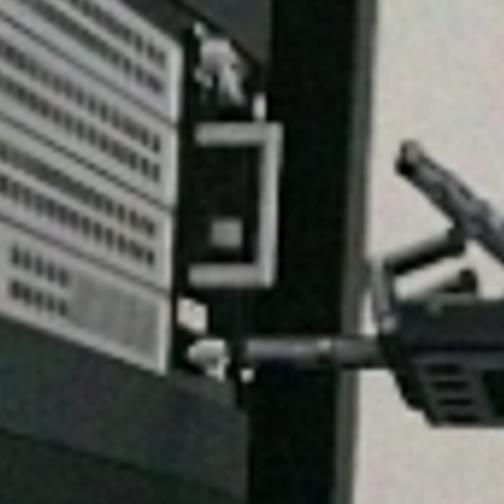

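Emit:
{"api": "move", "payload": {"target": [[-0.0008,0.0003,0.004,0,0,0,-1,-1,1,-1,1,1,0,0.48,0,0,0,0,0,0,1,1,1,1,1,1,0,0.4],[-0.0008,0.0003,0.0155,0,0,0,-1,-1,1,-1,1,1,0,0.48,0,0,0,0,0,0,1,1,1,1,1,1,0,0.4]], "speed": 0.02, "stop_force": 14}}

Scene clock: 98.77 s.
left_arm: end_effector_position=(+0.5875, -0.4066, +0.5664) hand_measured=(-1.000, -1.000, +1.000, -1.000, +1.000, +1.000) hand_load_n=(+0.0, +0.0, +0.5, +0.0, +0.0, +0.0) hand_stopped_by=(target, target, target, target, target, target) hand_force_limit=0.00 hand_speed=0.48 end_effector_quat_wxyz=(+0.410, +0.593, +0.385, +0.577) | right_arm: end_effector_position=(+0.2413, -0.2198, +0.2781) hand_measured=(+1.000, +1.000, +1.000, +1.000, +1.000, +1.000) hand_load_n=(+0.0, +0.0, +0.0, +0.0, +0.0, +0.0) hand_stopped_by=(target, target, target, target, target, target) hand_force_limit=0.00 hand_speed=0.40 end_effector_quat_wxyz=(+0.237, +0.876, -0.405, -0.109)
Joint positions: left_arm=[2.525 -1.849 -1.223 3.074 -2.146 -5.906] | right_arm=[-0.637 -1.285 1.593 1.392 2.083 -4.449]
Joint torques (N m): left_arm=[-5.58 30.48 11.93 2.53 -2.21 -2.27] | right_arm=[-7.42 -24.05 -10.78 2.25 0.28 0.61]
Wrist force (N): left_arm=[1.5 -0.7 -16.2] | right_arm=[-0.4 0.3 -0.1]
Wrist torque (N m): left_arm=[1.32 -0.49 0.39] | right_arm=[0.08 0.05 -0.04]
Wrist force, peak (N): left_arm=[4.7 -4.6 -38.7] | right_arm=[-0.7 0.4 -0.1]
Hand target: left_arm +0.5875, -0.4067, +0.5663; +0.410, +0.593, +0.385, +0.577 (not the last commanded pose) | right_arm +0.2413, -0.2198, +0.2781; +0.237, +0.876, -0.405, -0.109
Off the commanded pose: left_arm 0.002 m, 0 deg | right_arm 0.000 m, 0 deg.
move: contact (left_arm); path passed 1 of 2 targets

Emit:
{"api": "move", "payload": {"target": [-0.02728,0.00554,0.0001,0,0,0.08333,-1,-1,1,-1,1,1,0,0.48,0,0,0,0,0,0,1,1,1,1,1,1,0,0.4], "speed": 0.8}}

Emit:
{"api": "move", "payload": {"target": [-0.02728,0.00554,0,0,0,0.08333,-1,-1,1,-1,1,1,0,0.48,0,0,0,0,0,0,1,1,1,1,1,1,0,0.4], "speed": 0.8}}

Emit:
{"api": "move", "payload": {"target": [-0.02728,0.00554,0,0,0,0.08333,-1,-1,1,-1,1,1,0,0.48,0,0,0,0,0,0,1,1,1,1,1,1,0,0.4], "speed": 0.8}}

Scene clock: 99.80 s.
left_arm: end_effector_position=(+0.5869, -0.4231, +0.5634) hand_measured=(-1.000, -1.000, +1.000, -1.000, +1.000, +1.000) hand_load_n=(+0.0, +0.0, +0.0, +0.0, +0.0, +0.0) hand_stopped_by=(target, target, target, target, target, target) hand_force_limit=0.00 hand_speed=0.48 end_effector_quat_wxyz=(+0.331, +0.638, +0.304, +0.625) | right_arm: end_effector_position=(+0.2413, -0.2198, +0.2781) hand_measured=(+1.000, +1.000, +1.000, +1.000, +1.000, +1.000) hand_load_n=(+0.0, +0.0, +0.0, +0.0, -0.5, +0.0) hand_stopped_by=(target, target, target, target, target, target) hand_force_limit=0.00 hand_speed=0.40 end_effector_quat_wxyz=(+0.237, +0.876, -0.405, -0.109)
Joint positions: left_arm=[2.527 -1.846 -1.233 3.081 -2.144 -5.644] | right_arm=[-0.637 -1.285 1.593 1.392 2.083 -4.449]
Joint torques (N m): left_arm=[9.85 32.33 25.27 1.46 2.6 2.57] | right_arm=[-6.26 -22.65 -9.83 2.03 0.24 1.04]
Wrist force (N): left_arm=[2.1 -0.6 -17.0] | right_arm=[-0.3 0.3 0.1]
Wrist torque (N m): left_arm=[1.27 -0.53 0.40] | right_arm=[0.06 0.03 -0.04]
Wrist force, peak (N): left_arm=[2.3 -0.5 -17.2] | right_arm=[-0.4 0.5 0.1]
Hand target: left_arm +0.5869, -0.4231, +0.5634; +0.331, +0.638, +0.304, +0.625 | right_arm +0.2413, -0.2198, +0.2781; +0.237, +0.876, -0.405, -0.109
Off the commanded pose: left_arm 0.000 m, 0 deg | right_arm 0.000 m, 0 deg.
move: done

Scene clock: 100.67 s.
left_arm: end_effector_position=(+0.5863, -0.4382, +0.5563) hand_measured=(-1.000, -1.000, +1.000, -1.000, +1.000, +1.000) hand_load_n=(+0.0, +0.0, +0.0, +0.0, +0.0, +0.0) hand_stopped_by=(target, target, target, target, target, target) hand_force_limit=0.00 hand_speed=0.48 end_effector_quat_wxyz=(+0.247, +0.672, +0.219, +0.663) | right_arm: end_effector_position=(+0.2413, -0.2198, +0.2781) hand_measured=(+1.000, +1.000, +1.000, +1.000, +1.000, +1.000) hand_load_n=(+0.0, +0.0, +0.0, +0.0, +0.0, +0.0) hand_stopped_by=(target, target, target, target, target, target) hand_force_limit=0.00 hand_speed=0.40 end_effector_quat_wxyz=(+0.237, +0.876, -0.405, -0.109)
Joint positions: left_arm=[2.53 -1.843 -1.242 3.087 -2.141 -5.382] | right_arm=[-0.637 -1.285 1.593 1.392 2.083 -4.449]
Joint torques (N m): left_arm=[8.99 31.82 18.61 1.1 3.06 2.56] | right_arm=[-7.08 -23.36 -11.02 2.09 0.46 0.86]
Wrist force (N): left_arm=[2.5 0.2 -17.5] | right_arm=[-0.4 -0.1 0.2]
Wrist torque (N m): left_arm=[1.23 -0.47 0.37] | right_arm=[0.01 0.06 -0.05]
Wrist force, peak (N): left_arm=[2.9 0.6 -17.7] | right_arm=[-0.3 0.5 0.1]
Hand target: left_arm +0.5863, -0.4382, +0.5563; +0.247, +0.672, +0.218, +0.663 | right_arm +0.2413, -0.2198, +0.2781; +0.237, +0.876, -0.405, -0.109
Off the commanded pose: left_arm 0.000 m, 0 deg | right_arm 0.000 m, 0 deg.
move: done

Scene clock: 101.53 s.
left_arm: end_effector_position=(+0.5857, -0.4509, +0.5456) hand_measured=(-1.000, -1.000, +1.000, -1.000, +1.000, +1.000) hand_load_n=(+0.0, +0.0, +0.0, +0.0, +0.0, +0.0) hand_stopped_by=(target, target, target, target, target, target) hand_force_limit=0.00 hand_speed=0.48 end_effector_quat_wxyz=(+0.158, +0.695, +0.129, +0.690) | right_arm: end_effector_position=(+0.2413, -0.2198, +0.2781) hand_measured=(+1.000, +1.000, +1.000, +1.000, +1.000, +1.000) hand_load_n=(+0.0, +0.0, +0.0, +0.0, -0.5, +0.0) hand_stopped_by=(target, target, target, target, target, target) hand_force_limit=0.00 hand_speed=0.40 end_effector_quat_wxyz=(+0.237, +0.876, -0.405, -0.109)
Joint positions: left_arm=[2.533 -1.838 -1.251 3.092 -2.137 -5.121] | right_arm=[-0.637 -1.285 1.593 1.392 2.083 -4.449]
Joint torques (N m): left_arm=[9.61 33.54 17.66 1.31 3.7 2.5] | right_arm=[-6.49 -23.46 -11.03 2.29 0.18 0.94]
Wrist force (N): left_arm=[2.8 -0.3 -18.0] | right_arm=[-0.3 0.3 0.2]
Wrist torque (N m): left_arm=[1.29 -0.45 0.33] | right_arm=[0.06 0.04 -0.04]
Wrist force, peak (N): left_arm=[3.3 -0.8 -18.2] | right_arm=[-0.6 0.4 0.1]
Hand target: left_arm +0.5857, -0.4510, +0.5456; +0.158, +0.695, +0.129, +0.690 | right_arm +0.2413, -0.2198, +0.2781; +0.237, +0.876, -0.405, -0.109
Off the commanded pose: left_arm 0.000 m, 0 deg | right_arm 0.000 m, 0 deg.
move: done

Emit:
{"api": "move", "payload": {"target": [[-0.02728,0.00594,0.0,0,0,0.08333,-1,-1,1,-1,1,1,0,0.48,0,0,0,0,0,0,1,1,1,1,1,1,0,0.4],[-0.05506,0.00422,0.0,0,0,0.16667,-1,-1,1,-1,1,1,0,0.48,0,0,0,0,0,0,1,1,1,1,1,1,0,0.4],[-0.08145,-0.00462,0.0,0,0,0.25,-1,-1,1,-1,1,1,0,0.48,0,0,0,0,0,0,1,1,1,1,1,1,0,0.4],[-0.10466,-0.01999,0.0,0,0,0.33333,-1,-1,1,-1,1,1,0,0.48,0,0,0,0,0,0,1,1,1,1,1,1,0,0.4],[-0.12309,-0.04085,0.0001,0,0,0.41667,-1,-1,1,-1,1,1,0,0.48,0,0,0,0,0,0,1,1,1,1,1,1,0,0.4],[-0.1355,-0.06577,0.0001,0,0,0.5,-1,-1,1,-1,1,1,0,0.48,0,0,0,0,0,0,1,1,1,1,1,1,0,0.4],[-0.14104,-0.09305,0.0001,0,0,0.58333,-1,-1,1,-1,1,1,0,0.48,0,0,0,0,0,0,1,1,1,1,1,1,0,0.4],[-0.13933,-0.12083,0.0001,0,0,0.66667,-1,-1,1,-1,1,1,0,0.48,0,0,0,0,0,0,1,1,1,1,1,1,0,0.4],[-0.13048,-0.14722,0.0002,0,0,0.75,-1,-1,1,-1,1,1,0,0.48,0,0,0,0,0,0,1,1,1,1,1,1,0,0.4],[-0.11511,-0.17043,0.0002,0,0,0.83333,-1,-1,1,-1,1,1,0,0.48,0,0,0,0,0,0,1,1,1,1,1,1,0,0.4],[-0.09425,-0.18886,0.0002,0,0,0.91667,-1,-1,1,-1,1,1,0,0.48,0,0,0,0,0,0,1,1,1,1,1,1,0,0.4]], "speed": 1.1, "blend": 0.0005}}

Scene clock: 105.50 s.
left_arm: end_effector_position=(+0.5894, -0.3696, +0.4486) hand_measured=(-1.000, -1.000, +1.000, -1.000, +1.000, +1.000) hand_load_n=(+0.0, +0.0, +1.0, +0.0, +0.0, +0.0) hand_stopped_by=(target, target, target, target, target, target) hand_force_limit=0.00 hand_speed=0.48 end_effector_quat_wxyz=(+0.663, -0.219, +0.672, -0.247) | right_arm: end_effector_position=(+0.2413, -0.2198, +0.2781) hand_measured=(+1.000, +1.000, +1.000, +1.000, +1.000, +1.000) hand_load_n=(+0.0, +0.0, +0.0, +0.5, +0.0, +0.0) hand_stopped_by=(target, target, target, target, target, target) hand_force_limit=0.00 hand_speed=0.40 end_effector_quat_wxyz=(+0.237, +0.876, -0.405, -0.109)
Joint positions: left_arm=[2.551 -1.822 -1.229 3.053 -2.119 -2.241] | right_arm=[-0.637 -1.285 1.593 1.392 2.083 -4.449]
Joint torques (N m): left_arm=[5.71 30.24 6.7 -2.27 -1.13 2.73] | right_arm=[-6.4 -23.66 -10.06 1.92 0.41 0.98]
Wrist force (N): left_arm=[-7.9 -8.7 -13.1] | right_arm=[-0.5 0.2 0.0]
Wrist torque (N m): left_arm=[1.21 -0.75 -0.32] | right_arm=[0.05 0.07 -0.05]
Wrist force, peak (N): left_arm=[6.5 -15.0 -21.4] | right_arm=[-0.7 0.4 0.3]
Hand target: left_arm +0.5894, -0.3695, +0.4486; +0.663, -0.218, +0.672, -0.247 | right_arm +0.2413, -0.2198, +0.2781; +0.237, +0.876, -0.405, -0.109
Off the commanded pose: left_arm 0.000 m, 0 deg | right_arm 0.000 m, 0 deg.
move: done

Emit:
{"api": "move", "payload": {"target": [[0,0,-0.006,0,0,0,-1,-1,1,-1,1,1,0,0.48,0,0,0,0,0,0,1,1,1,1,1,1,0,0.4],[-0.0008,-0.0006,-0.004,0,0,0,-1,-1,1,-1,1,1,0,0.48,0,0,0,0,0,0,1,1,1,1,1,1,0,0.4],[-0.0008,-0.0006,0.0003,0,0,0,-1,-1,1,-1,1,1,0,0.48,0,0,0,0,0,0,1,1,1,1,1,1,0,0.4],[-0.02808,0.00494,0.0003,0,0,0.08333,-1,-1,1,-1,1,1,0,0.48,0,0,0,0,0,0,1,1,1,1,1,1,0,0.4],[-0.05586,0.00322,0.0004,0,0,0.16667,-1,-1,1,-1,1,1,0,0.48,0,0,0,0,0,0,1,1,1,1,1,1,0,0.4],[-0.08225,-0.00562,0.0004,0,0,0.25,-1,-1,1,-1,1,1,0,0.48,0,0,0,0,0,0,1,1,1,1,1,1,0,0.4],[-0.10546,-0.02099,0.0004,0,0,0.33333,-1,-1,1,-1,1,1,0,0.48,0,0,0,0,0,0,1,1,1,1,1,1,0,0.4]], "speed": [0.1,0.05,0.03,1.0,1.0,1.0,1.0], "blend": [0,0.0003,0.0003,0.0005,0.0005,0.0005,0]}}

Scene clock: 108.17 s.
left_arm: end_effector_position=(+0.5908, -0.3402, +0.5059) hand_measured=(-1.000, -1.000, +1.000, -1.000, +1.000, +1.000) hand_load_n=(+0.0, +0.0, +0.0, +0.0, +0.0, +0.0) hand_stopped_by=(target, target, target, target, target, target) hand_force_limit=0.00 hand_speed=0.48 end_effector_quat_wxyz=(+0.698, +0.147, +0.691, +0.118) end_effector_velocity=(+0.000, +0.000, +0.001) end_effector_angular_velocity=(+0.005, +0.000, -0.001) | right_arm: end_effector_position=(+0.2413, -0.2198, +0.2781) hand_measured=(+1.000, +1.000, +1.000, +1.000, +1.000, +1.000) hand_load_n=(+0.0, +0.0, +0.0, +0.0, +0.0, +0.0) hand_stopped_by=(target, target, target, target, target, target) hand_force_limit=0.00 hand_speed=0.40 end_effector_quat_wxyz=(+0.237, +0.876, -0.405, -0.109)
Joint positions: left_arm=[2.535 -1.841 -1.198 3.042 -2.136 -1.194] | right_arm=[-0.637 -1.285 1.593 1.392 2.083 -4.449]
Joint velocities: left_arm=[0.001 0 0 -0.001 0.001 0.005] | right_arm=[within noise]
Joint torques (N m): left_arm=[19.29 29.78 18.73 -1.77 0.85 2.91] | right_arm=[-7.14 -23.59 -10.32 2.04 0.53 1.21]
Wrist force (N): left_arm=[-12.0 0.5 -18.7] | right_arm=[-0.5 0.0 0.1]
Wrist torque (N m): left_arm=[1.43 -1.18 -0.58] | right_arm=[0.02 0.07 -0.06]
Wrist force, peak (N): left_arm=[-1.3 4.6 -26.4] | right_arm=[-0.6 0.3 0.2]
Hand target: left_arm +0.5908, -0.3401, +0.5060; +0.698, +0.147, +0.691, +0.118 | right_arm +0.2413, -0.2198, +0.2781; +0.237, +0.876, -0.405, -0.109
Off the commanded pose: left_arm 0.000 m, 0 deg | right_arm 0.000 m, 0 deg.
move: done

Emit:
{"api": "move", "payload": {"target": [[0,0,-0.006,0,0,0,-1,-1,1,-1,1,1,0,0.48,0,0,0,0,0,0,1,1,1,1,1,1,0,0.4],[0,0,-0.003,0,0,0,-1,-1,1,-1,1,1,0,0.48,0,0,0,0,0,0,1,1,1,1,1,1,0,0.4],[0,0,0,0,0,0,-1,-1,1,-1,1,1,0,0.48,0,0,0,0,0,0,1,1,1,1,1,1,0,0.4]], "speed": [0.1,0.05,0.03], "blend": [0,0.0003,0]}}

Emit:
{"api": "move", "payload": {"target": [-0.02728,0.00554,0,0,0,0.08333,-1,-1,1,-1,1,1,0,0.48,0,0,0,0,0,0,1,1,1,1,1,1,0,0.4], "speed": 0.8}}

Emit:
{"api": "move", "payload": {"target": [-0.02728,0.00554,0,0,0,0.08333,-1,-1,1,-1,1,1,0,0.48,0,0,0,0,0,0,1,1,1,1,1,1,0,0.4], "speed": 0.8}}

Scene clock: 109.40 s.
left_arm: end_effector_position=(+0.5908, -0.3401, +0.5061) hand_measured=(-1.000, -1.000, +1.000, -1.000, +1.000, +1.000) hand_load_n=(+0.0, +0.0, -4.5, +0.0, +0.0, +0.0) hand_stopped_by=(target, target, target, target, target, target) hand_force_limit=0.00 hand_speed=0.48 end_effector_quat_wxyz=(+0.698, +0.147, +0.691, +0.118) | right_arm: end_effector_position=(+0.2413, -0.2198, +0.2781) hand_measured=(+1.000, +1.000, +1.000, +1.000, +1.000, +1.000) hand_load_n=(+0.0, +0.0, +0.0, +0.0, +0.0, +0.0) hand_stopped_by=(target, target, target, target, target, target) hand_force_limit=0.00 hand_speed=0.40 end_effector_quat_wxyz=(+0.237, +0.876, -0.405, -0.109)
Joint positions: left_arm=[2.535 -1.841 -1.198 3.041 -2.136 -1.193] | right_arm=[-0.637 -1.285 1.593 1.392 2.083 -4.449]
Joint torques (N m): left_arm=[-1.57 32.66 10.75 4.23 0.45 2.02] | right_arm=[-5.78 -22.66 -10.88 2.34 0.39 1.32]
Wrist force (N): left_arm=[-0.8 6.3 -26.3] | right_arm=[-0.6 0.4 0.4]
Wrist torque (N m): left_arm=[1.66 -0.71 -0.13] | right_arm=[0.08 0.07 -0.05]
Wrist force, peak (N): left_arm=[-1.0 6.8 -30.5] | right_arm=[-0.6 0.4 0.4]
Hand target: left_arm +0.5908, -0.3401, +0.5060; +0.698, +0.147, +0.691, +0.118 | right_arm +0.2413, -0.2198, +0.2781; +0.237, +0.876, -0.405, -0.109
Off the commanded pose: left_arm 0.000 m, 0 deg | right_arm 0.000 m, 0 deg.
move: done

Scene clock: 110.27 s.
left_arm: end_effector_position=(+0.5906, -0.3431, +0.5224) hand_measured=(-1.000, -1.000, +1.000, -1.000, +1.000, +1.000) hand_load_n=(+0.0, +0.0, -2.5, +0.0, +0.0, +0.0) hand_stopped_by=(target, target, target, target, target, target) hand_force_limit=0.00 hand_speed=0.48 end_effector_quat_wxyz=(+0.676, +0.236, +0.666, +0.208) | right_arm: end_effector_position=(+0.2413, -0.2198, +0.2781) hand_measured=(+1.000, +1.000, +1.000, +1.000, +1.000, +1.000) hand_load_n=(+0.0, +0.0, +0.0, +0.0, +0.0, +0.0) hand_stopped_by=(target, target, target, target, target, target) hand_force_limit=0.00 hand_speed=0.40 end_effector_quat_wxyz=(+0.237, +0.876, -0.405, -0.109)
Joint positions: left_arm=[2.531 -1.846 -1.196 3.043 -2.14 -0.932] | right_arm=[-0.637 -1.285 1.593 1.392 2.083 -4.449]
Joint torques (N m): left_arm=[15.25 34.54 18.03 0.33 2.89 2.51] | right_arm=[-6.78 -22.5 -9.82 2.11 0.33 1.18]
Wrist force (N): left_arm=[-3.5 4.4 -19.1] | right_arm=[-0.2 0.3 0.1]
Wrist torque (N m): left_arm=[1.31 -0.71 -0.07] | right_arm=[0.06 0.01 -0.03]
Wrist force, peak (N): left_arm=[-1.4 6.5 -26.6] | right_arm=[-0.8 0.2 0.2]
Hand target: left_arm +0.5906, -0.3430, +0.5225; +0.676, +0.236, +0.666, +0.208 | right_arm +0.2413, -0.2198, +0.2781; +0.237, +0.876, -0.405, -0.109
Off the commanded pose: left_arm 0.000 m, 0 deg | right_arm 0.000 m, 0 deg.
move: done

Scene clock: 111.13 s.
left_arm: end_effector_position=(+0.5903, -0.3501, +0.5375) hand_measured=(-1.000, -1.000, +1.000, -1.000, +1.000, +1.000) hand_load_n=(+0.0, +0.0, -4.0, +0.0, +0.0, +0.0) hand_stopped_by=(target, target, target, target, target, target) hand_force_limit=0.00 hand_speed=0.48 end_effector_quat_wxyz=(+0.643, +0.321, +0.630, +0.294) | right_arm: end_effector_position=(+0.2413, -0.2198, +0.2781) hand_measured=(+1.000, +1.000, +1.000, +1.000, +1.000, +1.000) hand_load_n=(+0.0, +0.0, +0.0, +0.0, +0.0, +0.0) hand_stopped_by=(target, target, target, target, target, target) hand_force_limit=0.00 hand_speed=0.40 end_effector_quat_wxyz=(+0.237, +0.876, -0.405, -0.109)
Joint positions: left_arm=[2.528 -1.849 -1.196 3.047 -2.143 -0.67] | right_arm=[-0.637 -1.285 1.593 1.392 2.083 -4.449]
Joint torques (N m): left_arm=[16.83 34.06 17.31 -0.59 2.01 2.61] | right_arm=[-6.26 -23.55 -9.88 2.23 0.36 1.24]
Wrist force (N): left_arm=[-6.1 5.3 -19.1] | right_arm=[-0.3 0.3 0.0]
Wrist torque (N m): left_arm=[1.31 -0.96 -0.25] | right_arm=[0.07 0.04 -0.04]
Wrist force, peak (N): left_arm=[-4.2 6.0 -19.9] | right_arm=[-0.7 0.3 0.1]
Hand target: left_arm +0.5903, -0.3501, +0.5376; +0.643, +0.321, +0.630, +0.294 | right_arm +0.2413, -0.2198, +0.2781; +0.237, +0.876, -0.405, -0.109
Off the commanded pose: left_arm 0.000 m, 0 deg | right_arm 0.000 m, 0 deg.
move: done

Emit:
{"api": "move", "payload": {"target": [[0,0,-0.006,0,0,0,-1,-1,1,-1,1,1,0,0.48,0,0,0,0,0,0,1,1,1,1,1,1,0,0.4],[-0.0005,-0.0025,-0.004,0,0,0,-1,-1,1,-1,1,1,0,0.48,0,0,0,0,0,0,1,1,1,1,1,1,0,0.4],[-0.0005,-0.0025,-0.0004,0,0,0,-1,-1,1,-1,1,1,0,0.48,0,0,0,0,0,0,1,1,1,1,1,1,0,0.4]], "speed": [0.1,0.05,0.03], "blend": [0,0.0003,0]}}

Emit:
{"api": "move", "payload": {"target": [-0.02728,0.00554,0,0,0,0.08333,-1,-1,1,-1,1,1,0,0.48,0,0,0,0,0,0,1,1,1,1,1,1,0,0.4], "speed": 0.8}}

Emit:
{"api": "move", "payload": {"target": [-0.02728,0.00554,0,0,0,0.08333,-1,-1,1,-1,1,1,0,0.48,0,0,0,0,0,0,1,1,1,1,1,1,0,0.4], "speed": 0.8}}

Scene clock: 112.53 s.
left_arm: end_effector_position=(+0.5901, -0.3513, +0.5367) hand_measured=(-1.000, -1.000, +1.000, -1.000, +1.000, +1.000) hand_load_n=(+0.0, -0.5, -3.0, +0.0, +0.0, +0.0) hand_stopped_by=(target, target, target, target, target, target) hand_force_limit=0.00 hand_speed=0.48 end_effector_quat_wxyz=(+0.643, +0.321, +0.630, +0.294) | right_arm: end_effector_position=(+0.2413, -0.2198, +0.2781) hand_measured=(+1.000, +1.000, +1.000, +1.000, +1.000, +1.000) hand_load_n=(+0.0, +0.0, +0.0, +0.0, +0.0, +0.0) hand_stopped_by=(target, target, target, target, target, target) hand_force_limit=0.00 hand_speed=0.40 end_effector_quat_wxyz=(+0.237, +0.876, -0.405, -0.109)
Joint positions: left_arm=[2.525 -1.85 -1.196 3.049 -2.145 -0.67] | right_arm=[-0.637 -1.285 1.593 1.392 2.083 -4.449]
Joint torques (N m): left_arm=[2.59 37.68 10.42 1.46 3.18 2.33] | right_arm=[-5.33 -22.35 -10.15 2.21 0.41 1.29]
Wrist force (N): left_arm=[1.7 3.9 -13.1] | right_arm=[-0.4 0.1 0.3]
Wrist torque (N m): left_arm=[0.96 -0.34 0.20] | right_arm=[0.03 0.04 -0.05]
Wrist force, peak (N): left_arm=[-6.7 5.5 -19.4] | right_arm=[-0.7 -0.1 0.3]
Hand target: left_arm +0.5900, -0.3513, +0.5366; +0.643, +0.321, +0.630, +0.294 | right_arm +0.2413, -0.2198, +0.2781; +0.237, +0.876, -0.405, -0.109
Off the commanded pose: left_arm 0.000 m, 0 deg | right_arm 0.000 m, 0 deg.
move: done

Scene clock: 113.40 s.
left_arm: end_effector_position=(+0.5896, -0.3620, +0.5493) hand_measured=(-1.000, -1.000, +1.000, -1.000, +1.000, +1.000) hand_load_n=(+0.0, +0.0, -4.5, +0.0, +0.0, +0.0) hand_stopped_by=(target, target, target, target, target, target) hand_force_limit=0.00 hand_speed=0.48 end_effector_quat_wxyz=(+0.600, +0.400, +0.582, +0.376) | right_arm: end_effector_position=(+0.2413, -0.2198, +0.2781) hand_measured=(+1.000, +1.000, +1.000, +1.000, +1.000, +1.000) hand_load_n=(+0.0, +0.0, +0.0, +0.0, +0.0, +0.0) hand_stopped_by=(target, target, target, target, target, target) hand_force_limit=0.00 hand_speed=0.40 end_effector_quat_wxyz=(+0.237, +0.876, -0.405, -0.109)
Joint positions: left_arm=[2.523 -1.853 -1.2 3.054 -2.147 -0.408] | right_arm=[-0.637 -1.285 1.593 1.392 2.083 -4.449]
Joint torques (N m): left_arm=[10.84 36.83 22.45 0.11 4.2 2.55] | right_arm=[-6.16 -23.14 -10.6 2 0.66 1.43]
Wrist force (N): left_arm=[2.3 6.6 -12.2] | right_arm=[-0.6 0.2 0.1]
Wrist torque (N m): left_arm=[0.87 -0.33 0.29] | right_arm=[0.05 0.08 -0.05]
Wrist force, peak (N): left_arm=[4.4 8.9 -10.2] | right_arm=[-0.8 0.3 0.3]
Hand target: left_arm +0.5896, -0.3620, +0.5494; +0.599, +0.400, +0.582, +0.376 | right_arm +0.2413, -0.2198, +0.2781; +0.237, +0.876, -0.405, -0.109
Off the commanded pose: left_arm 0.000 m, 0 deg | right_arm 0.000 m, 0 deg.
move: done

Scene clock: 114.27 s.
left_arm: end_effector_position=(+0.5890, -0.3757, +0.5588) hand_measured=(-1.000, -1.000, +1.000, -1.000, +1.000, +1.000) hand_load_n=(+0.0, +0.0, -3.5, +0.0, +0.0, +0.0) hand_stopped_by=(target, target, target, target, target, target) hand_force_limit=0.00 hand_speed=0.48 end_effector_quat_wxyz=(+0.545, +0.473, +0.525, +0.451) | right_arm: end_effector_position=(+0.2413, -0.2198, +0.2781) hand_measured=(+1.000, +1.000, +1.000, +1.000, +1.000, +1.000) hand_load_n=(+0.0, +0.5, +0.0, +0.0, +0.0, +0.0) hand_stopped_by=(target, target, target, target, target, target) hand_force_limit=0.00 hand_speed=0.40 end_effector_quat_wxyz=(+0.237, +0.876, -0.405, -0.109)
Joint positions: left_arm=[2.522 -1.854 -1.205 3.06 -2.149 -0.146] | right_arm=[-0.637 -1.285 1.593 1.392 2.083 -4.449]
Joint torques (N m): left_arm=[11.51 38 29.13 -0.15 3.55 2.53] | right_arm=[-5.15 -22.26 -10.09 2.23 0.5 1.28]
Wrist force (N): left_arm=[1.4 4.5 -10.8] | right_arm=[-0.3 0.2 0.2]
Wrist torque (N m): left_arm=[0.78 -0.32 0.28] | right_arm=[0.03 0.03 -0.04]
Wrist force, peak (N): left_arm=[4.3 8.9 -10.7] | right_arm=[-0.7 0.2 0.1]
Hand target: left_arm +0.5890, -0.3757, +0.5589; +0.545, +0.473, +0.525, +0.451 | right_arm +0.2413, -0.2198, +0.2781; +0.237, +0.876, -0.405, -0.109
Off the commanded pose: left_arm 0.000 m, 0 deg | right_arm 0.000 m, 0 deg.
move: done

Emit:
{"api": "wait", "payload": {"seconds": 0.05, "cameras": ["cam_high","cam_low"]}}

Emit:
{"api": "zoom_image", "payload": {"camera": "cam_high", "region": [310, 265, 360, 315]}}

Emit:
{"api": "zoom_image", "payload": {"camera": "cam_low", "region": [310, 120, 360, 170]}}

Scene clock: 114.63 s.
left_arm: end_effector_position=(+0.5890, -0.3757, +0.5589) hand_measured=(-1.000, -1.000, +1.000, -1.000, +1.000, +1.000) hand_load_n=(+0.0, +0.0, -3.0, +0.0, +0.5, +0.5) hand_stopped_by=(target, target, target, target, target, target) hand_force_limit=0.00 hand_speed=0.48 end_effector_quat_wxyz=(+0.545, +0.473, +0.525, +0.451) | right_arm: end_effector_position=(+0.2413, -0.2198, +0.2781) hand_measured=(+1.000, +1.000, +1.000, +1.000, +1.000, +1.000) hand_load_n=(+0.0, +0.0, +0.0, +0.0, +0.0, +0.0) hand_stopped_by=(target, target, target, target, target, target) hand_force_limit=0.00 hand_speed=0.40 end_effector_quat_wxyz=(+0.237, +0.876, -0.405, -0.109)
Joint positions: left_arm=[2.522 -1.854 -1.205 3.06 -2.149 -0.146] | right_arm=[-0.637 -1.285 1.593 1.392 2.083 -4.449]
Joint torques (N m): left_arm=[11.18 38.68 32.48 -0.01 3.26 2.6] | right_arm=[-5.96 -23.55 -10.67 2.07 0.39 1.26]
Wrist force (N): left_arm=[1.5 4.3 -11.1] | right_arm=[-0.4 0.1 0.0]
Wrist torque (N m): left_arm=[0.82 -0.35 0.21] | right_arm=[0.05 0.05 -0.05]
Wrist force, peak (N): left_arm=[1.2 4.9 -11.3] | right_arm=[-0.5 0.4 0.0]
Hand target: left_arm +0.5890, -0.3757, +0.5589; +0.545, +0.473, +0.525, +0.451 | right_arm +0.2413, -0.2198, +0.2781; +0.237, +0.876, -0.405, -0.109
Off the commanded pose: left_arm 0.000 m, 0 deg | right_arm 0.000 m, 0 deg.
wait: 0.07 s; at rest from the start
Images, in order (width x height): cam_high 672x504, cam_low 672x504.

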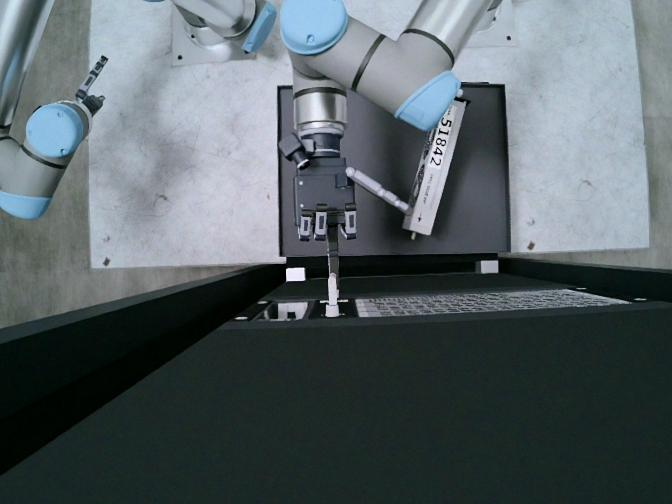

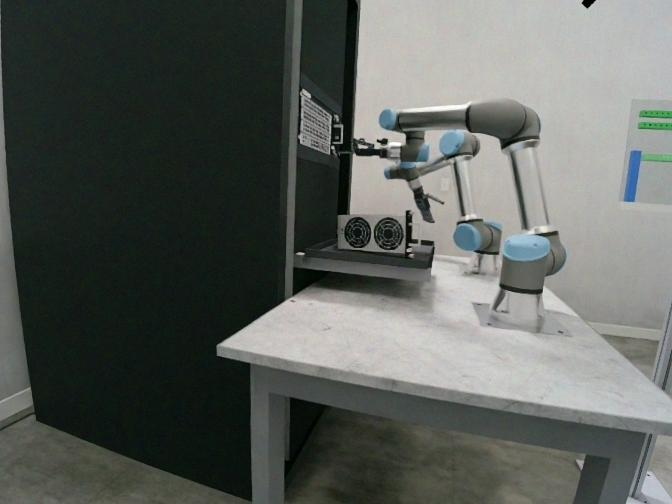

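Scaled by 10.080 from the camera's 672x504 image, which has a finer 960x720 frame.

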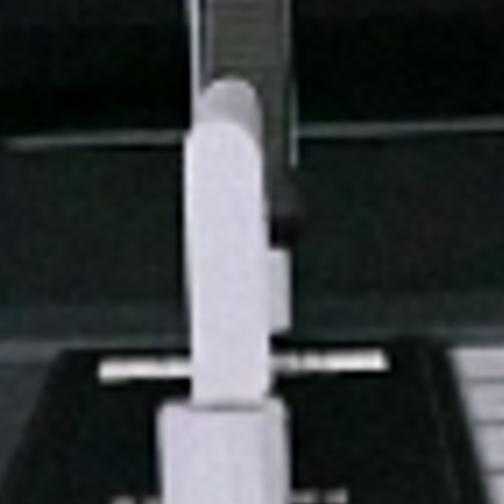

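Scaled by 10.080 from the camera's 672x504 image, which has a finer 960x720 frame.

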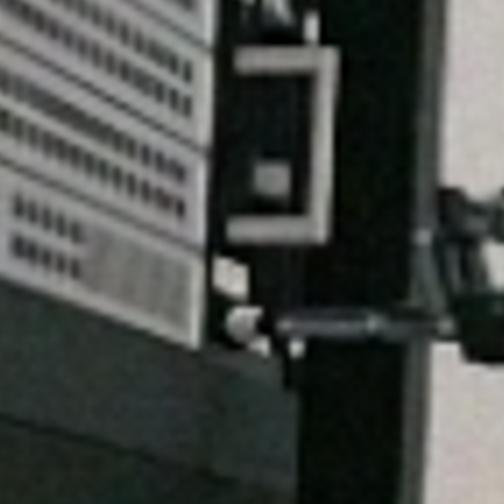

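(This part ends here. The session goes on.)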